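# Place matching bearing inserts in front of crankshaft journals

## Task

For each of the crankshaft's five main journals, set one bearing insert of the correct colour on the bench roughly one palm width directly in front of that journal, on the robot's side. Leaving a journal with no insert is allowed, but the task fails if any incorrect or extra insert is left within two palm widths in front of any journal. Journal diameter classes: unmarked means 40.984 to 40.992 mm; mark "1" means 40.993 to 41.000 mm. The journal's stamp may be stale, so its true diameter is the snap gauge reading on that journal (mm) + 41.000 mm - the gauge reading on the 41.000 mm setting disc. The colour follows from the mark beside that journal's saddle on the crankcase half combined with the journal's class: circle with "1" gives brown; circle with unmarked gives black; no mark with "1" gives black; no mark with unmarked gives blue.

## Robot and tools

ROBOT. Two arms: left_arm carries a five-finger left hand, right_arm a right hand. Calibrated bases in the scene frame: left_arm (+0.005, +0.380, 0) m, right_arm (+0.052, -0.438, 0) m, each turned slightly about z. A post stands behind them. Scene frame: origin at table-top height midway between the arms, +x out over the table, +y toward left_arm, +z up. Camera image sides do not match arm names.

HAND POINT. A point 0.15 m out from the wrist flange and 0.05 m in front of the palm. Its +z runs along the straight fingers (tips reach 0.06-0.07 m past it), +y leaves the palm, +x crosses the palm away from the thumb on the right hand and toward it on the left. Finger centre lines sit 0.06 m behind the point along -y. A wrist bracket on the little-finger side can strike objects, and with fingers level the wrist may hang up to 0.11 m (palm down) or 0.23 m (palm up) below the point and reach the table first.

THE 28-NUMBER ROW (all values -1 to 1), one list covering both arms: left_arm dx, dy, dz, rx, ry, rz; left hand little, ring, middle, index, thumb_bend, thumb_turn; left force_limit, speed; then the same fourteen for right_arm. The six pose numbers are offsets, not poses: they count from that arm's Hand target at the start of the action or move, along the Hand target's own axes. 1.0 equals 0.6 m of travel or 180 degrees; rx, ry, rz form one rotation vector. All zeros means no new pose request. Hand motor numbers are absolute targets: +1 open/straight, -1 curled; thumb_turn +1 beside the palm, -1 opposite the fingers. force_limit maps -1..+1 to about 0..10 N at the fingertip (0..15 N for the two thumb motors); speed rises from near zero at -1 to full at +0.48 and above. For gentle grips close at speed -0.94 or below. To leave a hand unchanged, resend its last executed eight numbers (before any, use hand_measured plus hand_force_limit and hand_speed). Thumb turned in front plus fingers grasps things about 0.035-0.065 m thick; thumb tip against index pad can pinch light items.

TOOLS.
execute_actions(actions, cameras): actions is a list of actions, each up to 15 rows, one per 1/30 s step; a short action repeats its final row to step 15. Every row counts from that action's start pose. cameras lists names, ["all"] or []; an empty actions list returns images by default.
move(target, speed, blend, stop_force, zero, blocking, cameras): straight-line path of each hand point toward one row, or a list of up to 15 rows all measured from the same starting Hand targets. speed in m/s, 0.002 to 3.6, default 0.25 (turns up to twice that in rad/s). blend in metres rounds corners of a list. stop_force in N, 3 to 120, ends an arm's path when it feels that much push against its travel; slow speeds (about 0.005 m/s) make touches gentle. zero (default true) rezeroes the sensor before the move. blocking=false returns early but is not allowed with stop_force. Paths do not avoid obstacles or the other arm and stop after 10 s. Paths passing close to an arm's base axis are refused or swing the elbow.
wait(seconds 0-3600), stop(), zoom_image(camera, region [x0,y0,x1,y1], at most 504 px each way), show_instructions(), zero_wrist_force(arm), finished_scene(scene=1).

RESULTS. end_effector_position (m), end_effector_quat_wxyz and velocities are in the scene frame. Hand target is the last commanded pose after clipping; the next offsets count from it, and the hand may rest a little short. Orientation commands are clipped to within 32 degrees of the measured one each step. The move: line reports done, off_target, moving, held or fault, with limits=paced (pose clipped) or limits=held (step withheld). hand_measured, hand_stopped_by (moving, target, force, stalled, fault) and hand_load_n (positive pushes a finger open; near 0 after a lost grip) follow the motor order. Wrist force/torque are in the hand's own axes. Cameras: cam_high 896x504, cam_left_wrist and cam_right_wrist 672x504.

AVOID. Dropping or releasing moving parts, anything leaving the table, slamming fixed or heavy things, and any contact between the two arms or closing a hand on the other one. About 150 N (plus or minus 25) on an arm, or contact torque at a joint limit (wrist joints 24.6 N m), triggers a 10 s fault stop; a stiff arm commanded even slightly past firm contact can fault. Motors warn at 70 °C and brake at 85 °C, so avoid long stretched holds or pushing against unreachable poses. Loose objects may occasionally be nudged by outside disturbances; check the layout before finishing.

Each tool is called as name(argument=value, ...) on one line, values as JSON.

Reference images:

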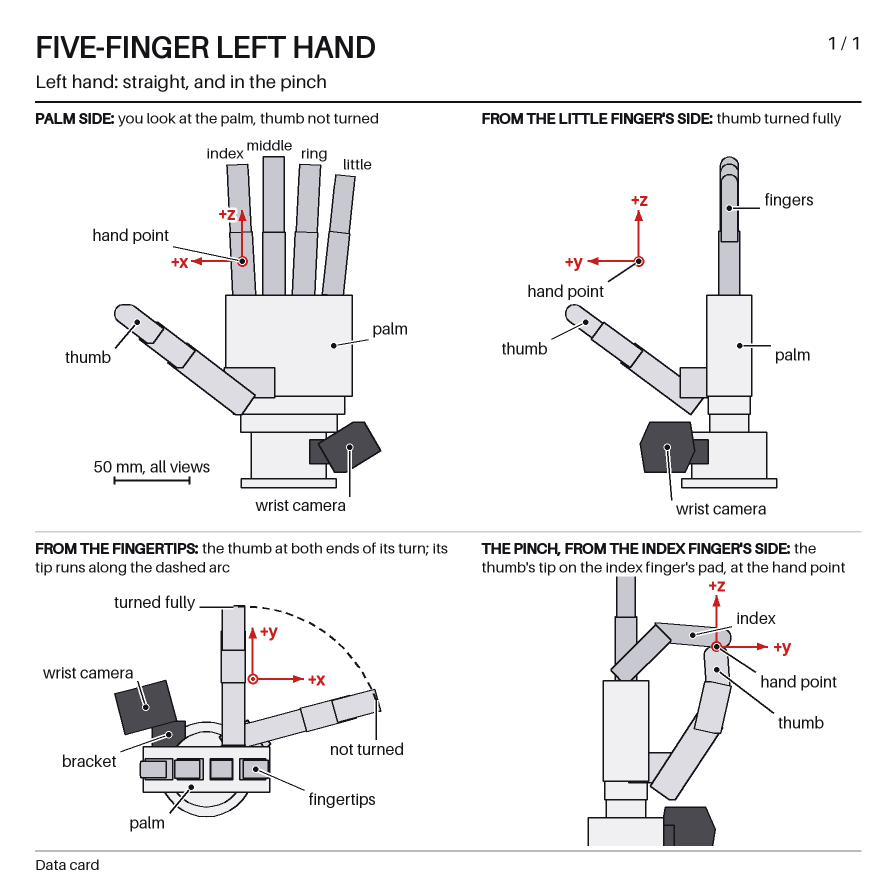

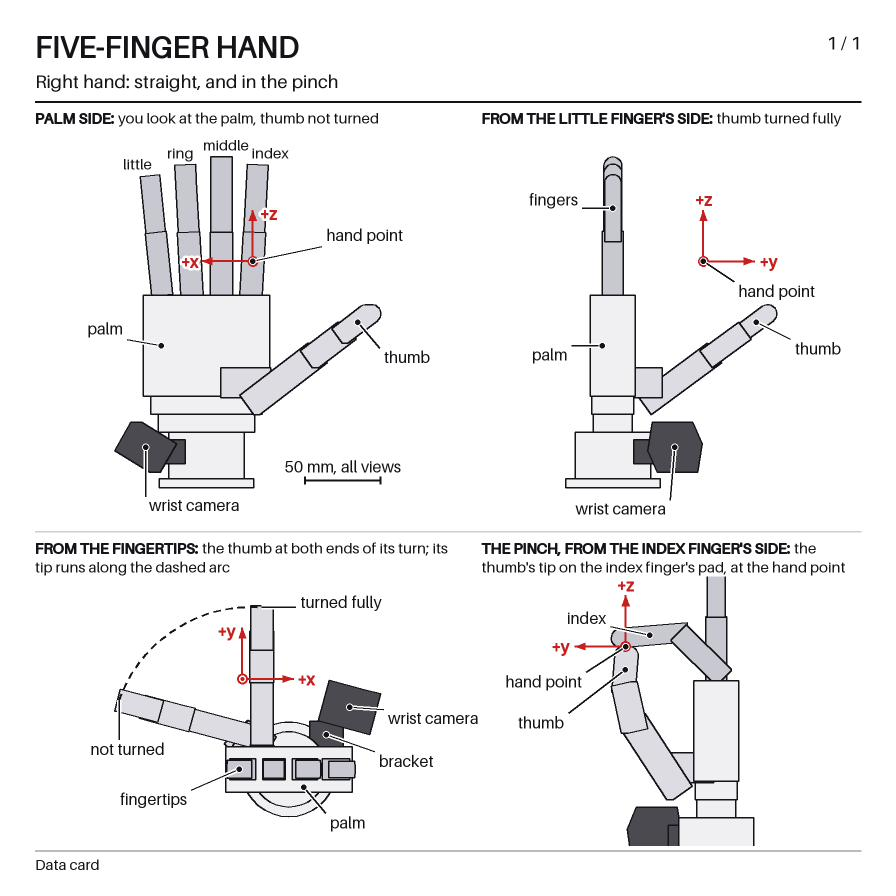

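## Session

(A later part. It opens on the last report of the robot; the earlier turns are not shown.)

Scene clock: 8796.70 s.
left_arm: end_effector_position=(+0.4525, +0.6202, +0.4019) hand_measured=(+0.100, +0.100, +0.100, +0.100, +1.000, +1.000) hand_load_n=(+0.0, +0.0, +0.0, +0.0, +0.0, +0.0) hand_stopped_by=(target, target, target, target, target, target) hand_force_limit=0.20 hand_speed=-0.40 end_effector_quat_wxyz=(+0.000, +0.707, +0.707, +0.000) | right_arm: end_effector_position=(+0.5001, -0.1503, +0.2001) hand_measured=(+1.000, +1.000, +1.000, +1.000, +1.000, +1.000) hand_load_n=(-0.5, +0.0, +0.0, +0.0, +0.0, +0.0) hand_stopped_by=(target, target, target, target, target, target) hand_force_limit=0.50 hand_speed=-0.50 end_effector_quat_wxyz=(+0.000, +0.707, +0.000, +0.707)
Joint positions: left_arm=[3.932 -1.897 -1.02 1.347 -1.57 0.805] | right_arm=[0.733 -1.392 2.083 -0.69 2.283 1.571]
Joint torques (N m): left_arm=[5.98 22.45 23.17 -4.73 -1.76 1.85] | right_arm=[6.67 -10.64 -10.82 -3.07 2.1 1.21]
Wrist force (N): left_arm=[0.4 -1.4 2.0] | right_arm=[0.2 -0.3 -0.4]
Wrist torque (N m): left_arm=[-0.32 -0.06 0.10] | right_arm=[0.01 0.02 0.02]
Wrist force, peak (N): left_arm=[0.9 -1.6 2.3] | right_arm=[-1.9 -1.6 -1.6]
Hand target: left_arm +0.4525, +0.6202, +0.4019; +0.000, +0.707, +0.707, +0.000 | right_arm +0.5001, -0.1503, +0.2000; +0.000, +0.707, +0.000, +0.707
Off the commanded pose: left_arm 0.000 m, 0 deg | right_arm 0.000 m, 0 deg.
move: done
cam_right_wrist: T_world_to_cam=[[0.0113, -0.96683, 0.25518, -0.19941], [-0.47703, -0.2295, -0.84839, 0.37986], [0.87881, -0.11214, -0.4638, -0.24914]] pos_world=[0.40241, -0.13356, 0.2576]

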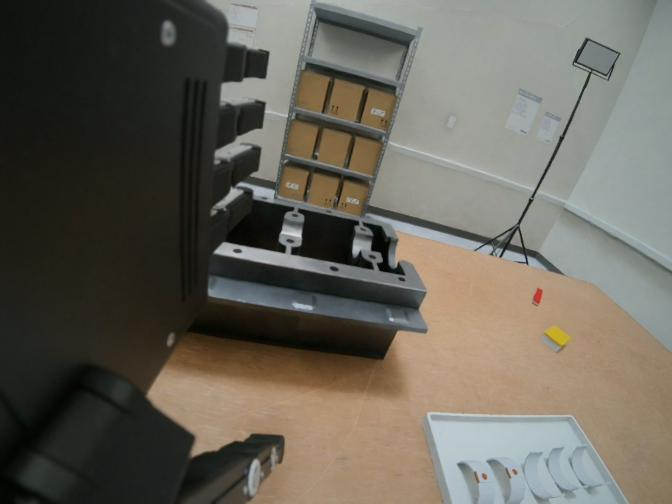

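move(target=[0,0,0,0,0,0,0.1,0.1,0.1,0.1,1,1,0.2,-0.4, 0,-0.22,0,0,0,0,1,1,1,1,1,1,0.5,-0.5], speed=0.25, cameras=["cam_right_wrist"])

zoom_image(camera="cam_right_wrist", region=[190, 180, 440, 370])

Scene clock: 8814.97 s.
left_arm: end_effector_position=(+0.4525, +0.6202, +0.4019) hand_measured=(+0.100, +0.100, +0.100, +0.100, +1.000, +1.000) hand_load_n=(+0.0, +0.0, +0.0, +0.0, +0.0, +0.0) hand_stopped_by=(target, target, target, target, target, target) hand_force_limit=0.20 hand_speed=-0.40 end_effector_quat_wxyz=(+0.000, +0.707, +0.707, +0.000) | right_arm: end_effector_position=(+0.5000, -0.0184, +0.2001) hand_measured=(+1.000, +1.000, +1.000, +1.000, +1.000, +1.000) hand_load_n=(+0.0, +0.0, +0.0, +0.0, +0.0, +0.0) hand_stopped_by=(target, target, target, target, target, target) hand_force_limit=0.50 hand_speed=-0.50 end_effector_quat_wxyz=(+0.000, +0.707, +0.000, +0.707) end_effector_velocity=(+0.001, +0.001, +0.002) end_effector_angular_velocity=(+0.002, -0.003, +0.000)
Joint positions: left_arm=[3.932 -1.897 -1.02 1.347 -1.57 0.805] | right_arm=[0.939 -1.143 1.734 -0.59 2.489 1.572]
Joint velocities: left_arm=[within noise] | right_arm=[0 0 -0.005 0 0.001 -0.001]
Joint torques (N m): left_arm=[5.51 23.74 21.41 -4.22 -1.54 1.7] | right_arm=[6.43 -21.87 -23.48 -1.29 1.35 -1.11]
Wrist force (N): left_arm=[0.4 -1.4 2.3] | right_arm=[0.6 -0.3 -0.2]
Wrist torque (N m): left_arm=[-0.34 -0.04 0.09] | right_arm=[-0.04 -0.04 -0.12]
Wrist force, peak (N): left_arm=[0.7 -1.5 2.3] | right_arm=[0.3 -3.1 -0.2]
Hand target: left_arm +0.4525, +0.6202, +0.4019; +0.000, +0.707, +0.707, +0.000 | right_arm +0.4999, -0.0183, +0.2000; +0.000, +0.707, +0.000, +0.707
Off the commanded pose: left_arm 0.000 m, 0 deg | right_arm 0.000 m, 0 deg.
move: done
cam_right_wrist: T_world_to_cam=[[0.01126, -0.96685, 0.2551, -0.07184], [-0.47704, -0.2294, -0.84842, 0.41009], [0.87881, -0.11214, -0.46381, -0.23426]] pos_world=[0.40231, -0.00166, 0.2576]

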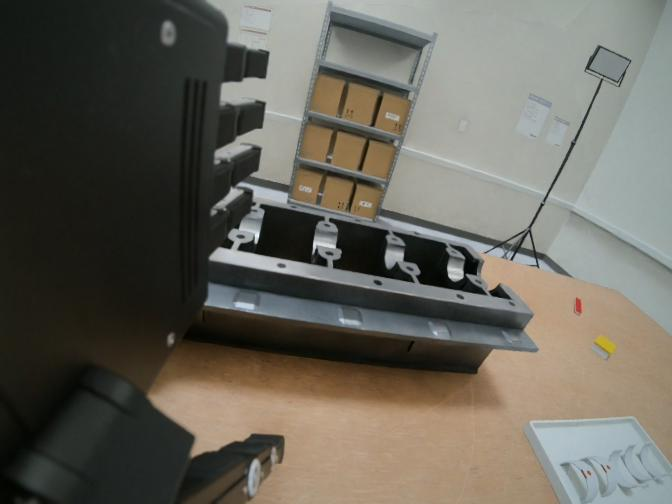

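Scaled by 2.016 from the camera's image (finer frame: 960x720).

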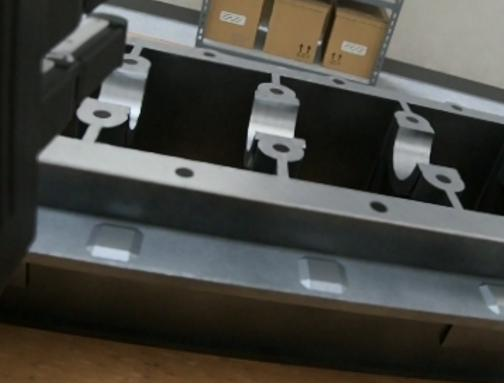

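move(target=[[0,0,0,0,0,0,0.1,0.1,0.1,0.1,1,1,0.2,-0.4, 0.2167,0,0,0,0,0,1,1,1,1,1,1,0.5,-0.5],[0,0,0,0,0,0,0.1,0.1,0.1,0.1,1,1,0.2,-0.4, 0.2167,-0.0633,-0.2333,0.3849,-0.3849,-0.3849,1,1,1,1,1,1,0.5,-0.5]], speed=0.4, blend=[0.03,0], cameras=["cam_right_wrist"])

zoom_image(camera="cam_right_wrist", region=[240, 60, 500, 320])

Scene clock: 8838.20 s.
left_arm: end_effector_position=(+0.4525, +0.6202, +0.4019) hand_measured=(+0.100, +0.100, +0.100, +0.100, +1.000, +1.000) hand_load_n=(+0.0, +0.0, +0.0, +0.0, +0.0, +0.0) hand_stopped_by=(target, target, target, target, target, target) hand_force_limit=0.20 hand_speed=-0.40 end_effector_quat_wxyz=(+0.000, +0.707, +0.707, +0.000) | right_arm: end_effector_position=(+0.3600, +0.0196, +0.3300) hand_measured=(+1.000, +1.000, +1.000, +1.000, +1.000, +1.000) hand_load_n=(+0.0, +0.0, +0.0, +0.0, +0.0, +0.0) hand_stopped_by=(target, target, target, target, target, target) hand_force_limit=0.50 hand_speed=-0.50 end_effector_quat_wxyz=(+0.000, +0.707, +0.707, +0.000) end_effector_velocity=(-0.001, +0.000, +0.001) end_effector_angular_velocity=(-0.002, +0.002, +0.002)
Joint positions: left_arm=[3.932 -1.897 -1.02 1.347 -1.57 0.805] | right_arm=[0.875 -0.955 0.773 1.753 1.57 0.854]
Joint velocities: left_arm=[within noise] | right_arm=[0 0 -0.002 0.005 0 -0.002]
Joint torques (N m): left_arm=[4.82 25.12 19.29 -3.78 -1.07 1.7] | right_arm=[-7.27 -44.02 -25.32 4.21 2.1 -1.27]
Wrist force (N): left_arm=[0.6 -1.4 1.9] | right_arm=[-1.1 -0.9 0.9]
Wrist torque (N m): left_arm=[-0.32 -0.09 0.10] | right_arm=[-0.20 0.24 -0.22]
Wrist force, peak (N): left_arm=[0.8 -1.8 2.2] | right_arm=[2.7 -0.2 0.6]
Hand target: left_arm +0.4525, +0.6202, +0.4019; +0.000, +0.707, +0.707, +0.000 | right_arm +0.3600, +0.0195, +0.3301; +0.000, +0.707, +0.707, +0.000
Off the commanded pose: left_arm 0.000 m, 0 deg | right_arm 0.000 m, 0 deg.
move: done
cam_right_wrist: T_world_to_cam=[[0.96659, 0.25608, -0.01075, -0.34681], [0.23008, -0.84845, 0.47665, -0.21753], [0.11294, -0.4632, -0.87903, 0.37295]] pos_world=[0.34316, 0.077, 0.42779]

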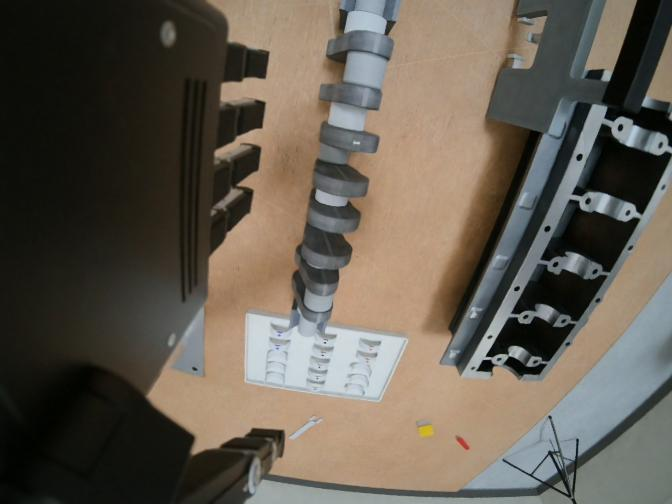

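Scaled by 1.938 from the camera's image (finer frame: 960x720).

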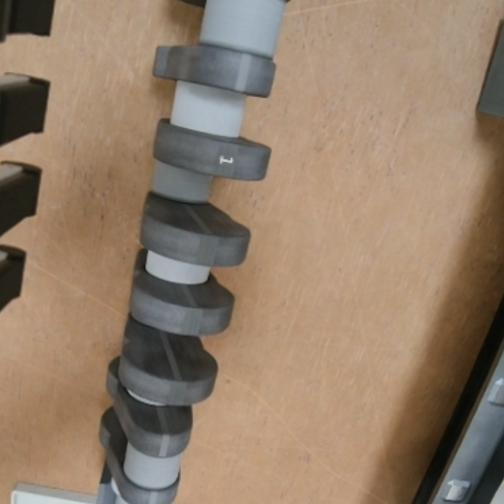

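zoom_image(camera="cam_right_wrist", region=[300, 0, 430, 110])

zoom_image(camera="cam_right_wrist", region=[430, 120, 672, 390])

Scaled by 3.877 from the camera's image (finer frame: 960x720).

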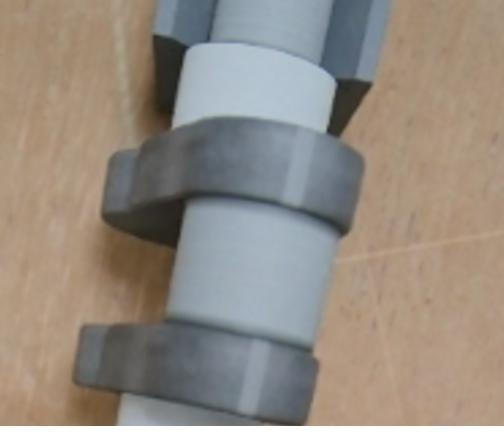

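Scaled by 1.867 from the camera's image (finer frame: 960x720).

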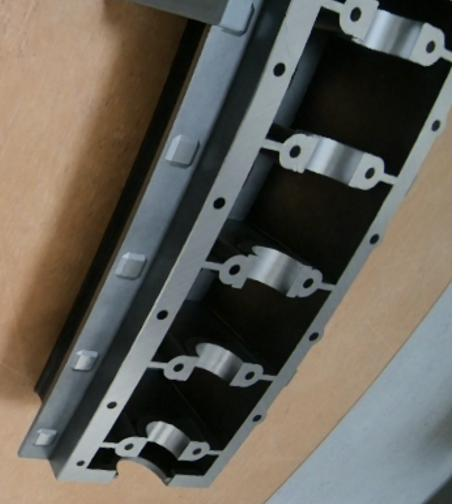

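zoom_image(camera="cam_right_wrist", region=[440, 290, 520, 370])

zoom_image(camera="cam_right_wrist", region=[490, 180, 570, 280])

Scaled by 6.300 from the camera's image (finer frame: 960x720).

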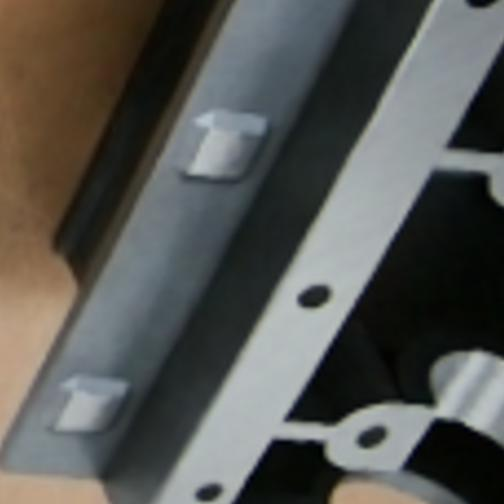

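Scaled by 5.040 from the camera's image (finer frame: 960x720).

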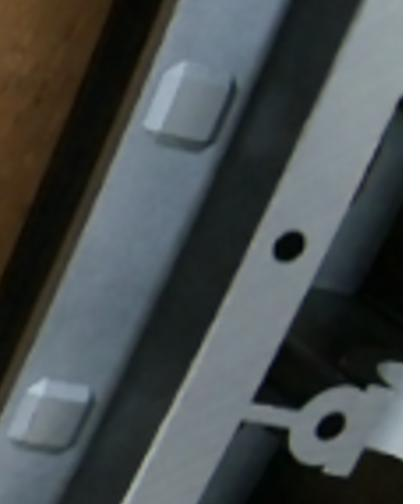

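move(target=[0,0,0,0,0,0,0.1,0.1,0.1,0.1,1,1,0.2,-0.4, -0.5333,-0.05,0.1333,0,0,0,1,1,1,1,1,1,0.5,-0.5], speed=0.3, cameras=["cam_right_wrist"])

zoom_image(camera="cam_right_wrist", region=[270, 30, 620, 330])

Scene clock: 8888.60 s.
left_arm: end_effector_position=(+0.4525, +0.6202, +0.4019) hand_measured=(+0.100, +0.100, +0.100, +0.100, +1.000, +1.000) hand_load_n=(+0.0, +0.0, +0.0, +0.0, +0.0, +0.0) hand_stopped_by=(target, target, target, target, target, target) hand_force_limit=0.20 hand_speed=-0.40 end_effector_quat_wxyz=(+0.000, +0.707, +0.707, +0.000) | right_arm: end_effector_position=(+0.3303, -0.3005, +0.2502) hand_measured=(+1.000, +1.000, +1.000, +1.000, +1.000, +1.000) hand_load_n=(+0.0, +0.0, +0.0, -0.5, +0.0, +0.0) hand_stopped_by=(target, target, target, target, target, target) hand_force_limit=0.50 hand_speed=-0.50 end_effector_quat_wxyz=(+0.000, +0.707, +0.707, +0.000) end_effector_velocity=(+0.000, -0.001, -0.001) end_effector_angular_velocity=(-0.001, +0.003, +0.002)
Joint positions: left_arm=[3.932 -1.897 -1.02 1.347 -1.57 0.805] | right_arm=[0.173 -1.668 1.887 1.353 1.571 0.152]
Joint velocities: left_arm=[within noise] | right_arm=[-0.005 -0.001 0.004 0 0 -0.007]
Joint torques (N m): left_arm=[5.11 27 18.5 -3.3 -0.51 1.83] | right_arm=[-7.01 -24.03 -12.91 2.17 2.1 -1.1]
Wrist force (N): left_arm=[0.7 -1.6 2.1] | right_arm=[-1.6 -1.2 0.6]
Wrist torque (N m): left_arm=[-0.35 -0.09 0.12] | right_arm=[-0.19 0.31 -0.14]
Wrist force, peak (N): left_arm=[0.8 -1.7 2.2] | right_arm=[-3.7 -1.7 1.4]
Hand target: left_arm +0.4525, +0.6202, +0.4019; +0.000, +0.707, +0.707, +0.000 | right_arm +0.3303, -0.3005, +0.2502; +0.000, +0.707, +0.707, +0.000
Off the commanded pose: left_arm 0.000 m, 0 deg | right_arm 0.000 m, 0 deg.
move: done
cam_right_wrist: T_world_to_cam=[[0.96659, 0.25609, -0.011, -0.23693], [0.2302, -0.8484, 0.47668, -0.44415], [0.11274, -0.46329, -0.87901, 0.15788]] pos_world=[0.31346, -0.243, 0.34789]

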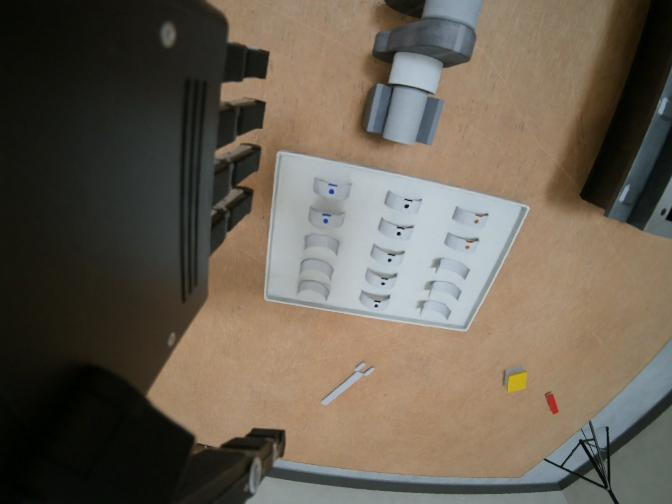

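Scaled by 1.440 from the camera's image (finer frame: 960x720).

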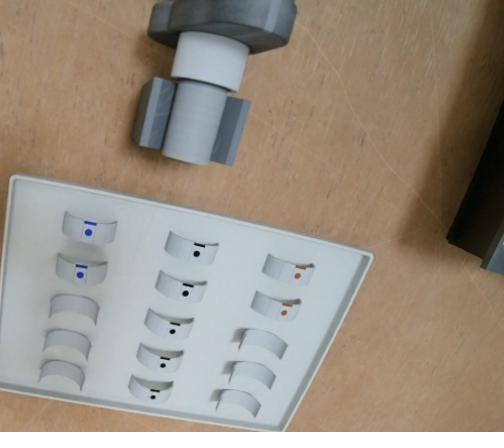

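zoom_image(camera="cam_right_wrist", region=[290, 165, 370, 245])

zoom_image(camera="cam_right_wrist", region=[290, 220, 370, 310])

zoom_image(camera="cam_right_wrist", region=[420, 200, 500, 280])

Scaled by 6.300 from the camera's image (finer frame: 960x720).

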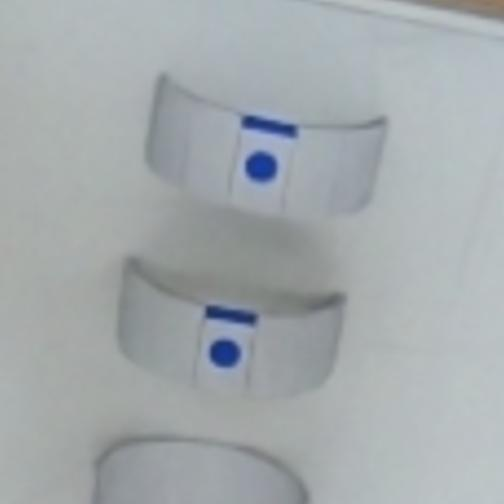

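Scaled by 5.600 from the camera's image (finer frame: 960x720).

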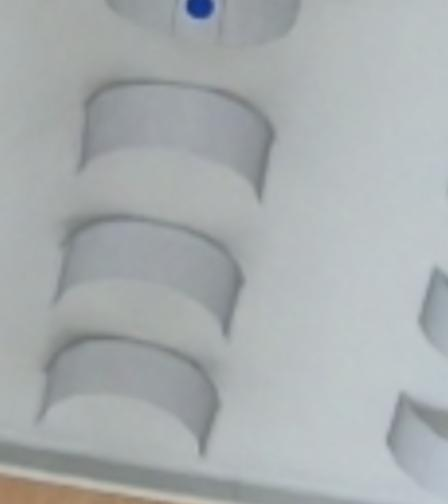

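Scaled by 6.300 from the camera's image (finer frame: 960x720).

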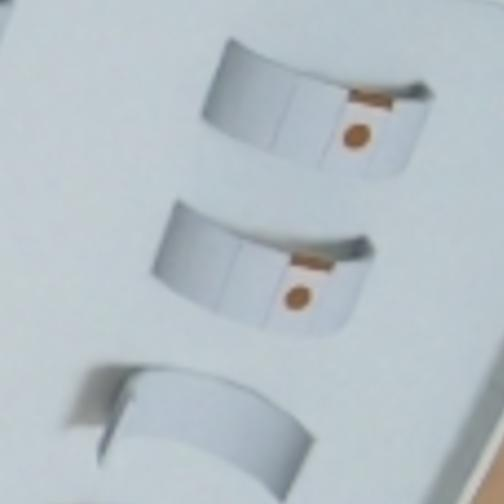

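move(target=[[0,0,0,0,0,0,0.1,0.1,0.1,0.1,1,1,0.2,-0.4, 0,0,-0.1667,0,0,0,1,1,1,1,1,1,0.5,-0.5],[0,0,0,0,0,0,0.1,0.1,0.1,0.1,1,1,0.2,-0.4, 0.3333,0.5,-0.0833,-0.2596,0.2596,0.4496,1,1,1,1,1,1,0.5,-0.5]], speed=0.4, blend=[0.04,0], cameras=["cam_right_wrist"])

zoom_image(camera="cam_right_wrist", region=[220, 120, 620, 420])

Scene clock: 8945.83 s.
left_arm: end_effector_position=(+0.4525, +0.6202, +0.4019) hand_measured=(+0.100, +0.100, +0.100, +0.100, +1.000, +1.000) hand_load_n=(+0.0, +0.0, +0.0, +0.0, +0.0, +0.0) hand_stopped_by=(target, target, target, target, target, target) hand_force_limit=0.20 hand_speed=-0.40 end_effector_quat_wxyz=(+0.000, +0.707, +0.707, +0.000) | right_arm: end_effector_position=(+0.6300, -0.1002, +0.2999) hand_measured=(+1.000, +1.000, +1.000, +1.000, +1.000, +1.000) hand_load_n=(+0.0, +0.0, +0.0, +0.0, +0.0, +0.0) hand_stopped_by=(target, target, target, target, target, target) hand_force_limit=0.50 hand_speed=-0.50 end_effector_quat_wxyz=(+0.000, +0.866, +0.001, +0.500) end_effector_velocity=(+0.001, +0.000, +0.002) end_effector_angular_velocity=(+0.004, -0.005, -0.005)
Joint positions: left_arm=[3.932 -1.897 -1.02 1.347 -1.57 0.805] | right_arm=[0.587 -1.091 1.105 0.587 2.053 1.878]
Joint velocities: left_arm=[within noise] | right_arm=[0 0.001 -0.005 -0.001 0.004 0.004]
Joint torques (N m): left_arm=[4.22 27.92 15.98 -2.66 -0.29 1.45] | right_arm=[-4.48 -33.61 -26.09 -1.5 2.3 1.52]
Wrist force (N): left_arm=[0.6 -1.5 2.2] | right_arm=[-0.3 -0.7 0.2]
Wrist torque (N m): left_arm=[-0.34 -0.08 0.11] | right_arm=[-0.14 0.11 -0.06]
Wrist force, peak (N): left_arm=[0.6 -1.6 2.3] | right_arm=[-1.5 -1.3 3.1]
Hand target: left_arm +0.4525, +0.6202, +0.4019; +0.000, +0.707, +0.707, +0.000 | right_arm +0.6301, -0.1002, +0.2999; +0.000, +0.866, +0.000, +0.500
Off the commanded pose: left_arm 0.000 m, 0 deg | right_arm 0.000 m, 0 deg.
move: done
cam_right_wrist: T_world_to_cam=[[0.13777, -0.96661, 0.21608, -0.24579], [-0.83739, -0.23018, -0.49578, 0.65923], [0.52896, -0.11264, -0.84114, 0.02204]] pos_world=[0.57424, -0.08336, 0.39849]

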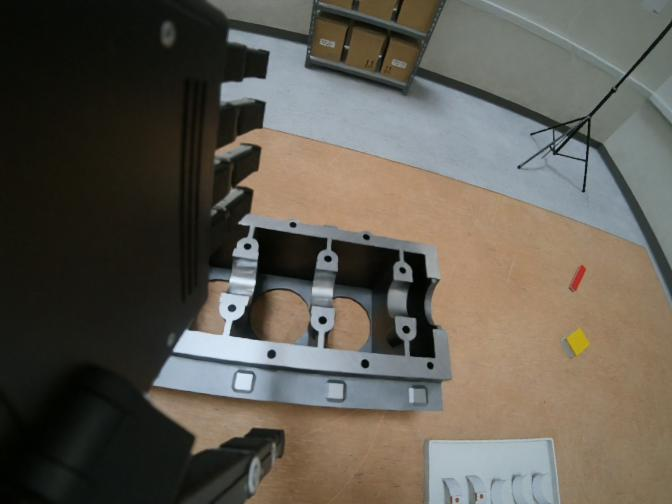

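Scaled by 1.260 from the camera's image (finer frame: 960x720).

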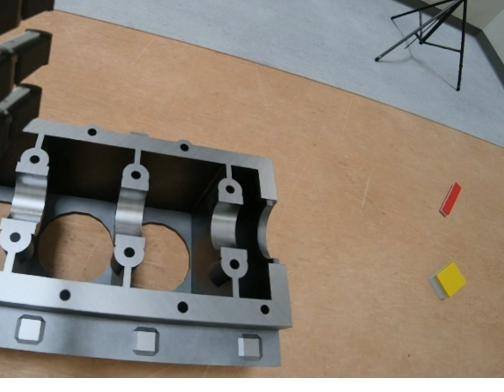

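zoom_image(camera="cam_right_wrist", region=[150, 350, 450, 420])

zoom_image(camera="cam_right_wrist", region=[220, 350, 290, 420])

zoom_image(camera="cam_right_wrist", region=[310, 355, 440, 425])

Scaled by 1.680 from the camera's image (finer frame: 960x720).

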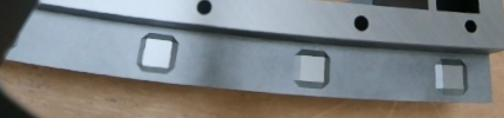

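Scaled by 7.200 from the camera's image (finer frame: 960x720).

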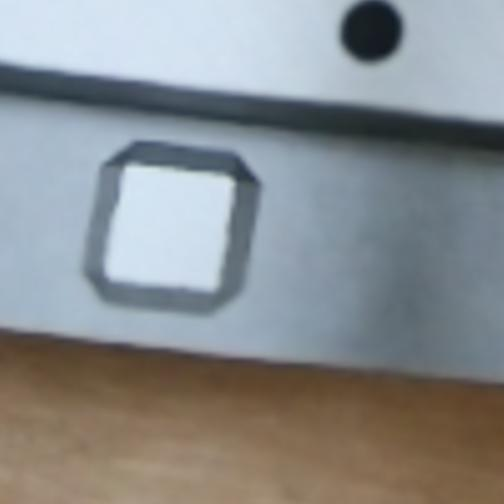

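Scaled by 3.877 from the camera's image (finer frame: 960x720).

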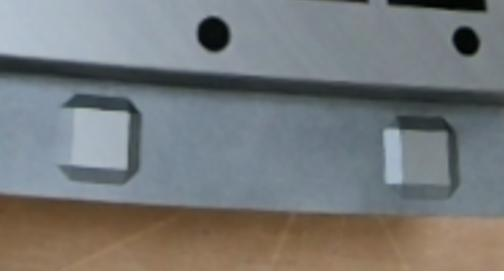

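move(target=[[0,0,0,0,0,0,0.1,0.1,0.1,0.1,1,1,0.2,-0.4, -0.025,-0.0833,-0.0433,0.4496,-0.2596,0.2596,1,1,1,1,1,1,0.5,-0.5],[0,0,0,0,0,0,0.1,0.1,0.1,0.1,1,1,0.2,-0.4, -0.267,-0.05,0.0242,0.4496,-0.2596,0.2596,1,1,1,1,1,1,0.5,-0.5]], speed=0.3, blend=[0.01,0], cameras=["cam_high","cam_right_wrist"])

Scene clock: 8996.43 s.
left_arm: end_effector_position=(+0.4525, +0.6202, +0.4019) hand_measured=(+0.100, +0.100, +0.100, +0.100, +1.000, +1.000) hand_load_n=(+0.0, +0.0, +0.0, +0.0, +0.0, +0.0) hand_stopped_by=(target, target, target, target, target, target) hand_force_limit=0.20 hand_speed=-0.40 end_effector_quat_wxyz=(+0.000, +0.707, +0.707, +0.000) | right_arm: end_effector_position=(+0.5624, -0.0697, +0.1541) hand_measured=(+1.000, +1.000, +1.000, +1.000, +1.000, +1.000) hand_load_n=(+0.0, +0.0, +0.0, +0.0, +0.0, +0.0) hand_stopped_by=(target, target, target, target, target, target) hand_force_limit=0.50 hand_speed=-0.50 end_effector_quat_wxyz=(+0.711, -0.703, +0.009, -0.009)
Joint positions: left_arm=[3.932 -1.897 -1.02 1.347 -1.57 0.805] | right_arm=[-0.011 -0.813 1.391 0.524 -0.012 2.039]
Joint torques (N m): left_arm=[4.41 28.28 13.36 -1.86 0.32 1.32] | right_arm=[0.61 -30.1 -21.09 2.42 -1.9 0.5]
Wrist force (N): left_arm=[0.6 -1.2 2.1] | right_arm=[0.2 0.1 -0.6]
Wrist torque (N m): left_arm=[-0.30 -0.08 0.10] | right_arm=[0.04 0.02 -0.04]
Wrist force, peak (N): left_arm=[0.9 -1.8 2.2] | right_arm=[-0.5 2.8 -1.0]
Hand target: left_arm +0.4525, +0.6202, +0.4019; +0.000, +0.707, +0.707, +0.000 | right_arm +0.5625, -0.0703, +0.1540; +0.707, -0.707, +0.000, +0.001
Off the commanded pose: left_arm 0.000 m, 0 deg | right_arm 0.001 m, 2 deg.
move: done
cam_right_wrist: T_world_to_cam=[[0.25506, 0.01377, -0.96683, 0.00906], [-0.86047, -0.45287, -0.23346, 0.49434], [-0.44107, 0.89147, -0.10366, 0.44055]] pos_world=[0.61737, -0.16899, 0.16983]

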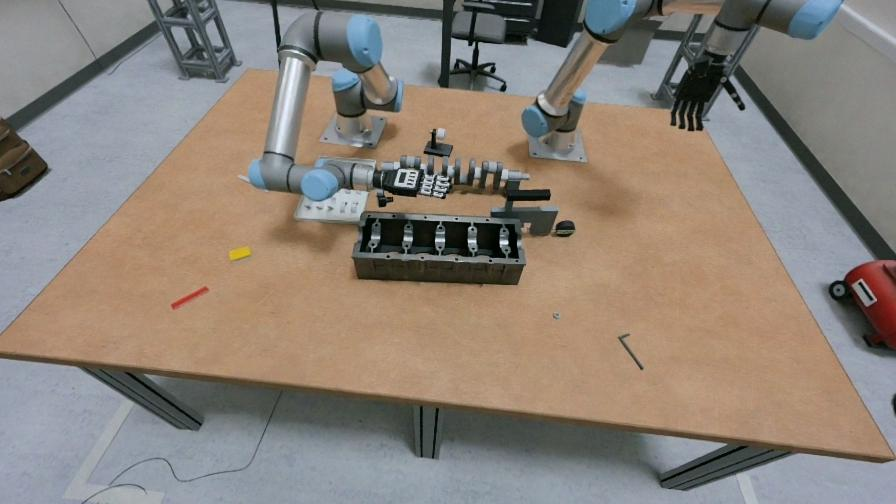

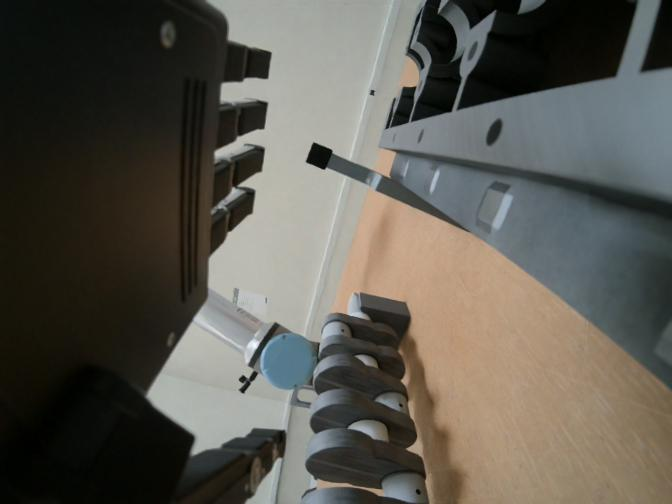

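move(target=[0,0,0,0,0,0,0.1,0.1,0.1,0.1,1,1,0.2,-0.4, 0,0,-0.0833,0,0,0,1,1,1,1,1,1,0.5,-0.5], speed=0.15, cameras=["cam_right_wrist"])

zoom_image(camera="cam_right_wrist", region=[520, 200, 640, 320])

Scene clock: 9005.03 s.
left_arm: end_effector_position=(+0.4525, +0.6202, +0.4019) hand_measured=(+0.100, +0.100, +0.100, +0.100, +1.000, +1.000) hand_load_n=(+0.0, +0.0, +0.0, +0.0, +0.0, +0.0) hand_stopped_by=(target, target, target, target, target, target) hand_force_limit=0.20 hand_speed=-0.40 end_effector_quat_wxyz=(+0.000, +0.707, +0.707, +0.000) | right_arm: end_effector_position=(+0.5625, -0.1203, +0.1541) hand_measured=(+1.000, +1.000, +1.000, +1.000, +1.000, +1.000) hand_load_n=(+0.0, +0.0, +0.0, +0.0, +0.0, +0.0) hand_stopped_by=(target, target, target, target, target, target) hand_force_limit=0.50 hand_speed=-0.50 end_effector_quat_wxyz=(+0.707, -0.707, +0.000, +0.001)
Joint positions: left_arm=[3.932 -1.897 -1.02 1.347 -1.57 0.805] | right_arm=[-0.102 -1.066 1.663 -0.596 -0.123 3.141]
Joint torques (N m): left_arm=[4.79 30.21 13.59 -1.39 0.85 1.48] | right_arm=[6.27 -26.11 -22.59 1.84 2.06 -1.36]
Wrist force (N): left_arm=[0.7 -1.2 2.0] | right_arm=[0.1 0.1 -0.4]
Wrist torque (N m): left_arm=[-0.29 -0.10 0.11] | right_arm=[0.04 0.00 -0.11]
Wrist force, peak (N): left_arm=[0.8 -1.6 2.2] | right_arm=[-0.1 0.3 -2.0]
Hand target: left_arm +0.4525, +0.6202, +0.4019; +0.000, +0.707, +0.707, +0.000 | right_arm +0.5625, -0.1203, +0.1540; +0.707, -0.707, +0.000, +0.001
Off the commanded pose: left_arm 0.000 m, 0 deg | right_arm 0.000 m, 0 deg.
move: done
cam_right_wrist: T_world_to_cam=[[0.25459, 0.01044, -0.96699, 0.00963], [-0.84834, -0.4776, -0.22851, 0.46095], [-0.46422, 0.87852, -0.11274, 0.4985]] pos_world=[0.62, -0.21789, 0.17084]

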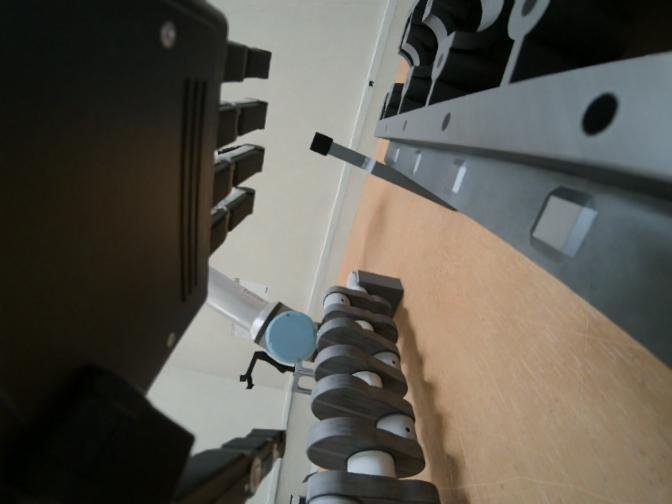

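Scaled by 4.200 from the camera's image (finer frame: 960x720).

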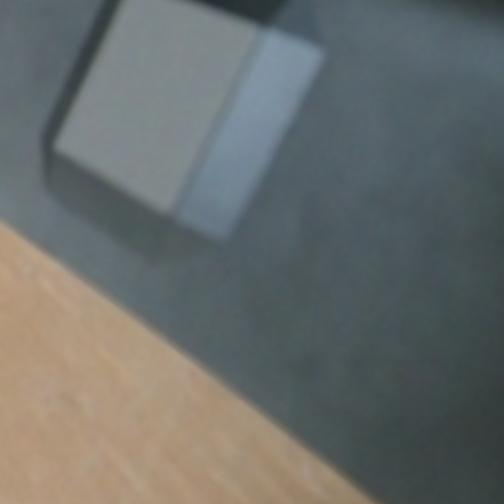

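move(target=[[0,0,0,0,0,0,0.1,0.1,0.1,0.1,1,1,0.2,-0.4, 0,-0.3333,0,0,0,0,1,1,1,1,1,1,0.5,-0.5],[0,0,0,0,0,0,0.1,0.1,0.1,0.1,1,1,0.2,-0.4, 0.0625,-0.4433,-0.1333,-0.3849,0.3849,-0.3849,1,1,1,1,1,1,0.5,-0.5],[0,0,0,0,0,0,0.1,0.1,0.1,0.1,1,1,0.2,-0.4, -0.3375,-0.3267,-0.3,-0.3849,-0.3849,-0.3849,1,1,1,1,1,1,0.5,-0.5]], speed=0.4, blend=[0.03,0.03,0], cameras=["cam_right_wrist"])

Scene clock: 9102.23 s.
left_arm: end_effector_position=(+0.4525, +0.6202, +0.4019) hand_measured=(+0.100, +0.100, +0.100, +0.100, +1.000, +1.000) hand_load_n=(+0.0, +0.0, +0.0, +0.0, +0.0, +0.0) hand_stopped_by=(target, target, target, target, target, target) hand_force_limit=0.20 hand_speed=-0.40 end_effector_quat_wxyz=(+0.000, +0.707, +0.707, +0.000) | right_arm: end_effector_position=(+0.3604, -0.3004, +0.3501) hand_measured=(+1.000, +1.000, +1.000, +1.000, +1.000, +1.000) hand_load_n=(+0.0, +0.5, +0.0, +0.0, -0.5, +0.0) hand_stopped_by=(target, target, target, target, target, target) hand_force_limit=0.50 hand_speed=-0.50 end_effector_quat_wxyz=(+0.000, +0.707, +0.707, +0.000)
Joint positions: left_arm=[3.932 -1.897 -1.02 1.347 -1.57 0.805] | right_arm=[0.156 -2.104 1.919 -1.386 -1.57 3.277]
Joint torques (N m): left_arm=[3.86 31.78 12.84 -0.31 0.99 1.17] | right_arm=[-1.54 -14.33 -20.18 -0.52 -1.53 -0.93]
Wrist force (N): left_arm=[0.5 -1.5 2.0] | right_arm=[-0.8 -1.2 0.7]
Wrist torque (N m): left_arm=[-0.33 -0.08 0.10] | right_arm=[-0.23 0.18 -0.19]
Wrist force, peak (N): left_arm=[0.5 -1.6 2.5] | right_arm=[0.8 -2.9 -1.9]
Hand target: left_arm +0.4525, +0.6202, +0.4019; +0.000, +0.707, +0.707, +0.000 | right_arm +0.3603, -0.3005, +0.3501; +0.000, +0.707, +0.707, +0.000
Off the commanded pose: left_arm 0.000 m, 0 deg | right_arm 0.000 m, 0 deg.
move: done
cam_right_wrist: T_world_to_cam=[[0.96663, 0.25596, -0.01073, -0.26509], [0.22999, -0.84859, 0.47644, -0.49857], [0.11284, -0.46301, -0.87914, 0.24239]] pos_world=[0.34356, -0.243, 0.44779]

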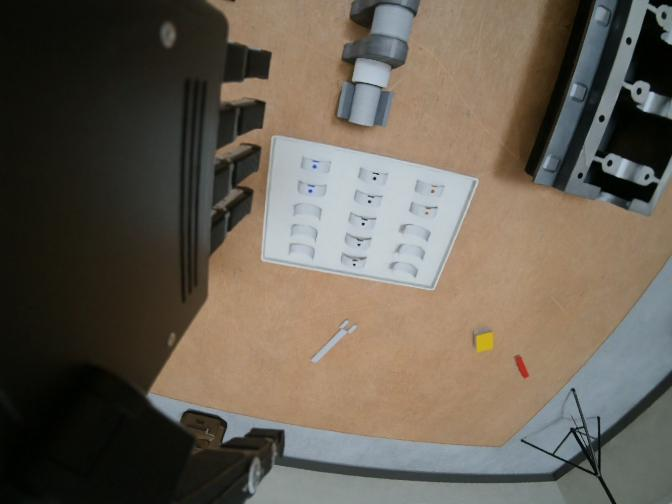

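move(target=[0,0,0,0,0,0,0.1,0.1,0.1,0.1,1,1,0.2,-0.4, -0.02,-0.1133,0.1,0.2876,0.0335,0.0688,-1,-1,-1,0.1,0.8,-1,0.0,-0.5], speed=0.25, cameras=["cam_high","cam_right_wrist"])

Scene clock: 9135.93 s.
left_arm: end_effector_position=(+0.4525, +0.6202, +0.4019) hand_measured=(+0.100, +0.100, +0.100, +0.100, +1.000, +1.000) hand_load_n=(+0.0, +0.0, +0.0, +0.0, +0.5, +0.0) hand_stopped_by=(target, target, target, target, target, target) hand_force_limit=0.20 hand_speed=-0.40 end_effector_quat_wxyz=(+0.000, +0.707, +0.707, +0.000) | right_arm: end_effector_position=(+0.2924, -0.3125, +0.2902) hand_measured=(-1.000, -1.000, -1.000, +0.100, +0.800, -1.000) hand_load_n=(+0.0, +0.5, +0.0, +0.0, +0.0, +0.0) hand_stopped_by=(target, target, target, target, target, target) hand_force_limit=0.00 hand_speed=-0.50 end_effector_quat_wxyz=(-0.344, +0.705, +0.558, -0.272)
Joint positions: left_arm=[3.932 -1.897 -1.02 1.347 -1.57 0.805] | right_arm=[-0.016 -1.7 1.736 -0.709 -1.417 3.263]
Joint torques (N m): left_arm=[4.36 33.11 12.66 0.05 0.95 1.28] | right_arm=[5.06 -18.64 -25.17 0.86 -1.78 0.94]
Wrist force (N): left_arm=[0.4 -1.7 1.9] | right_arm=[-0.1 -0.1 0.1]
Wrist torque (N m): left_arm=[-0.35 -0.05 0.10] | right_arm=[0.00 0.04 -0.01]
Wrist force, peak (N): left_arm=[0.8 -1.6 2.2] | right_arm=[-0.9 -1.7 0.5]
Hand target: left_arm +0.4525, +0.6202, +0.4019; +0.000, +0.707, +0.707, +0.000 | right_arm +0.2923, -0.3125, +0.2902; -0.344, +0.705, +0.558, -0.273
Off the commanded pose: left_arm 0.000 m, 0 deg | right_arm 0.000 m, 0 deg.
move: done
cam_right_wrist: T_world_to_cam=[[0.62958, 0.1137, -0.76857, 0.07705], [0.30841, -0.94453, 0.11291, -0.4121], [-0.7131, -0.30812, -0.62972, 0.40924]] pos_world=[0.37041, -0.2719, 0.36346]

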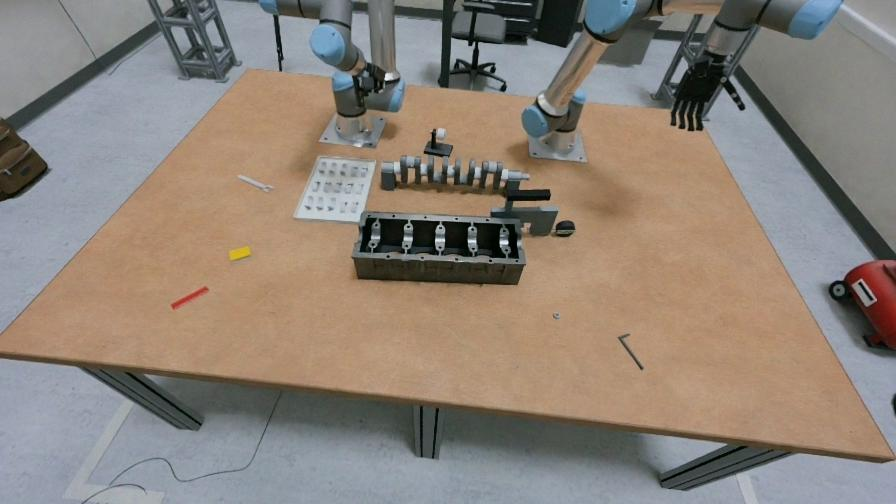

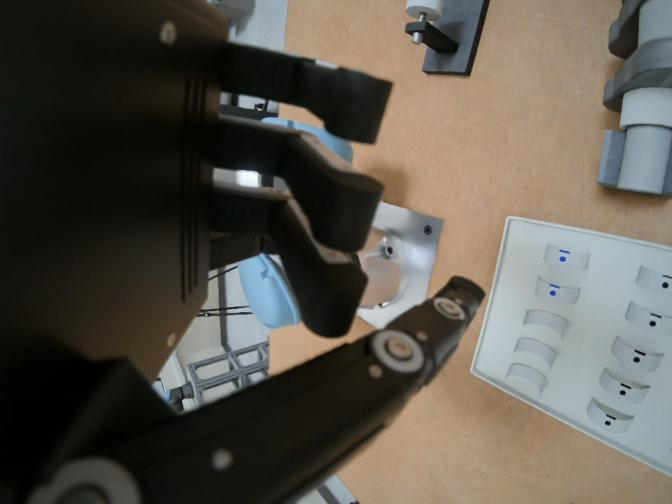

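zoom_image(camera="cam_right_wrist", region=[470, 210, 672, 410])

Scaled by 2.495 from the camera's image (finer frame: 960x720).

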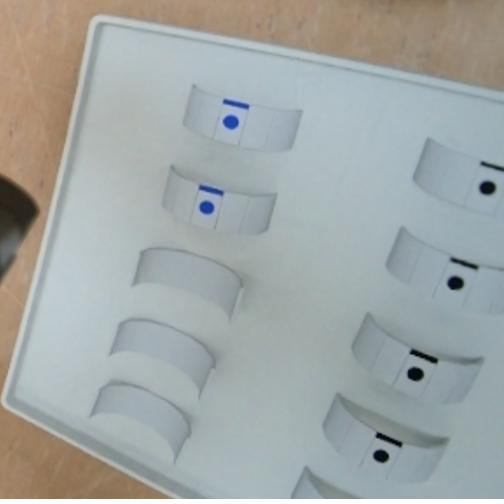

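move(target=[0,0,0,0,0,0,0.1,0.1,0.1,0.1,1,1,0.2,-0.4, -0.0875,0.3052,0.1515,0,-0.0171,-0.0133,-1,-1,-1,0.14,0.8,-1,0.0,-0.5], speed=0.2, cameras=["cam_right_wrist"])

zoom_image(camera="cam_right_wrist", region=[300, 180, 560, 440])

Scene clock: 9239.00 s.
left_arm: end_effector_position=(+0.4525, +0.6202, +0.4019) hand_measured=(+0.100, +0.100, +0.100, +0.100, +1.000, +1.000) hand_load_n=(+0.0, +0.0, +0.0, +0.0, +0.0, +0.0) hand_stopped_by=(target, target, target, target, target, target) hand_force_limit=0.20 hand_speed=-0.40 end_effector_quat_wxyz=(+0.000, +0.707, +0.707, +0.000) | right_arm: end_effector_position=(+0.3201, -0.3731, +0.0900) hand_measured=(-1.000, -1.000, -1.000, +0.140, +0.800, -1.000) hand_load_n=(+0.0, +0.0, +0.0, +0.0, +0.0, +0.0) hand_stopped_by=(target, target, target, target, target, target) hand_force_limit=0.00 hand_speed=-0.50 end_effector_quat_wxyz=(-0.334, +0.685, +0.581, -0.284)
Joint positions: left_arm=[3.932 -1.897 -1.02 1.347 -1.57 0.805] | right_arm=[-0.13 -1.504 2.089 -1.248 -1.56 3.15]
Joint torques (N m): left_arm=[3.97 33.15 14.39 0.33 0.88 1.27] | right_arm=[3.26 -14.74 -10.49 -1.65 0.87 0.26]
Wrist force (N): left_arm=[0.7 -1.5 2.1] | right_arm=[-0.2 -0.7 0.2]
Wrist torque (N m): left_arm=[-0.34 -0.09 0.11] | right_arm=[-0.09 0.06 -0.15]
Wrist force, peak (N): left_arm=[0.7 -1.8 2.2] | right_arm=[0.3 -2.3 -0.8]
Hand target: left_arm +0.4525, +0.6202, +0.4019; +0.000, +0.707, +0.707, +0.000 | right_arm +0.3201, -0.3731, +0.0899; -0.334, +0.685, +0.581, -0.284
Off the commanded pose: left_arm 0.000 m, 0 deg | right_arm 0.000 m, 0 deg.
move: done
cam_right_wrist: T_world_to_cam=[[0.62031, 0.15598, -0.76869, -0.06855], [0.37187, -0.92136, 0.11313, -0.467], [-0.6906, -0.35603, -0.62954, 0.25927]] pos_world=[0.39524, -0.32727, 0.16336]

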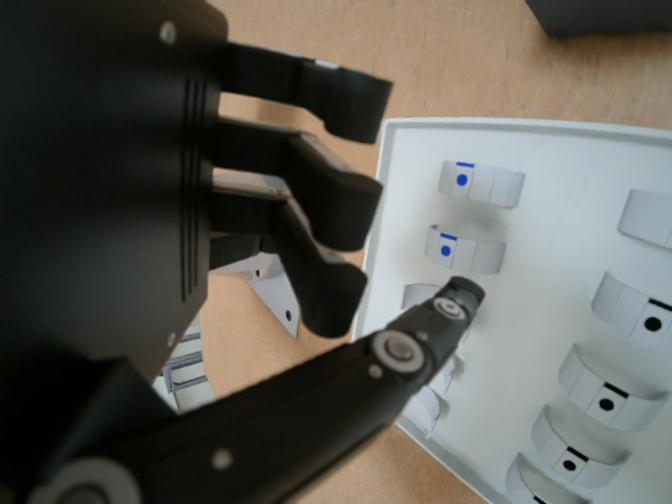

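Scaled by 1.938 from the camera's image (finer frame: 960x720).

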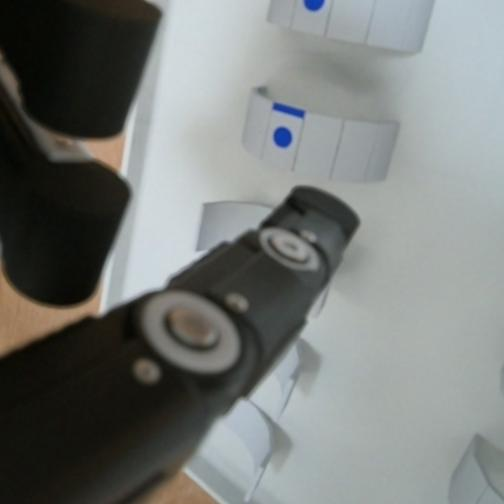

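move(target=[0,0,0,0,0,0,0.1,0.1,0.1,0.1,1,1,0.2,-0.4, -0.0038,0.0745,0.0617,0,0,0,-1,-1,-1,0.14,0.8,-1,0.0,-0.5], speed=0.06, stop_force=6, cameras=["cam_right_wrist", "cam_high"])

zoom_image(camera="cam_right_wrist", region=[300, 180, 560, 440])

Scene clock: 9279.57 s.
left_arm: end_effector_position=(+0.4525, +0.6202, +0.4019) hand_measured=(+0.100, +0.100, +0.100, +0.100, +1.000, +1.000) hand_load_n=(+0.0, +0.0, +0.0, +0.0, +0.0, +0.0) hand_stopped_by=(target, target, target, target, target, target) hand_force_limit=0.20 hand_speed=-0.40 end_effector_quat_wxyz=(+0.000, +0.707, +0.707, +0.000) | right_arm: end_effector_position=(+0.3181, -0.3751, +0.0319) hand_measured=(-1.000, -1.000, -1.000, +0.140, +0.800, -1.000) hand_load_n=(+0.0, +0.0, +0.0, +0.0, +0.0, +0.0) hand_stopped_by=(target, target, target, target, target, target) hand_force_limit=0.00 hand_speed=-0.50 end_effector_quat_wxyz=(-0.334, +0.685, +0.581, -0.284)
Joint positions: left_arm=[3.932 -1.897 -1.02 1.347 -1.57 0.805] | right_arm=[-0.135 -1.409 2.169 -1.422 -1.565 3.147]
Joint torques (N m): left_arm=[3.15 33.53 13.34 0.45 0.98 1.18] | right_arm=[6.44 -35.01 -20.93 -1.04 1.61 0.98]
Wrist force (N): left_arm=[0.6 -1.2 2.0] | right_arm=[-0.1 -0.8 0.1]
Wrist torque (N m): left_arm=[-0.28 -0.08 0.09] | right_arm=[-0.11 0.06 -0.02]
Wrist force, peak (N): left_arm=[0.7 -1.2 2.6] | right_arm=[0.0 -1.0 -0.1]
Hand target: left_arm +0.4525, +0.6202, +0.4019; +0.000, +0.707, +0.707, +0.000 | right_arm +0.3181, -0.3751, +0.0319; -0.334, +0.685, +0.581, -0.284
Off the commanded pose: left_arm 0.000 m, 0 deg | right_arm 0.000 m, 0 deg.
move: done
cam_right_wrist: T_world_to_cam=[[0.62024, 0.15612, -0.76872, -0.11152], [0.37203, -0.92131, 0.11307, -0.46153], [-0.69057, -0.35612, -0.62952, 0.22049]] pos_world=[0.39314, -0.32927, 0.10526]
Images, in order (width x height): cam_high 896x504, cam_right_wrist 672x504.

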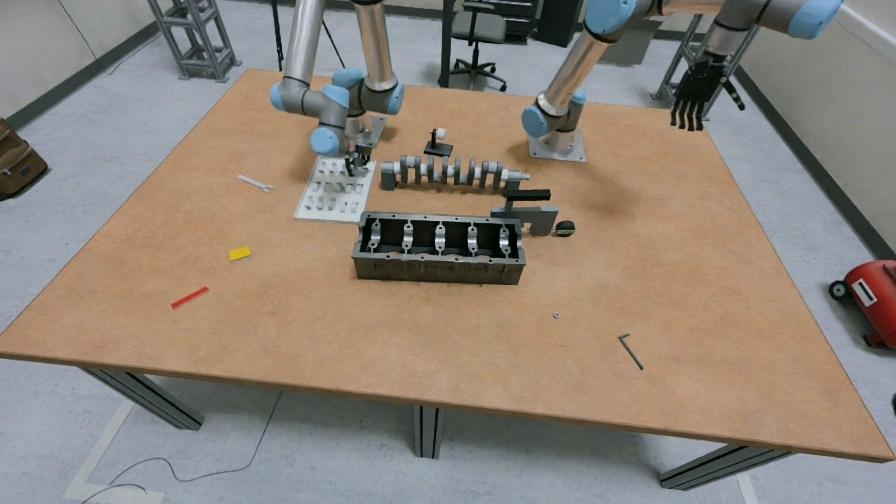

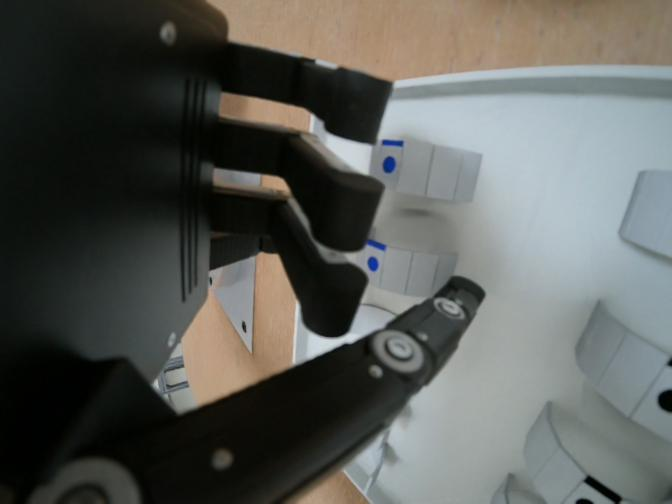

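Scaled by 1.938 from the camera's image (finer frame: 960x720).

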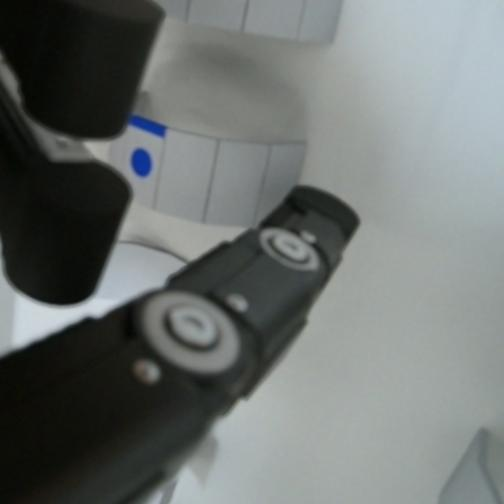

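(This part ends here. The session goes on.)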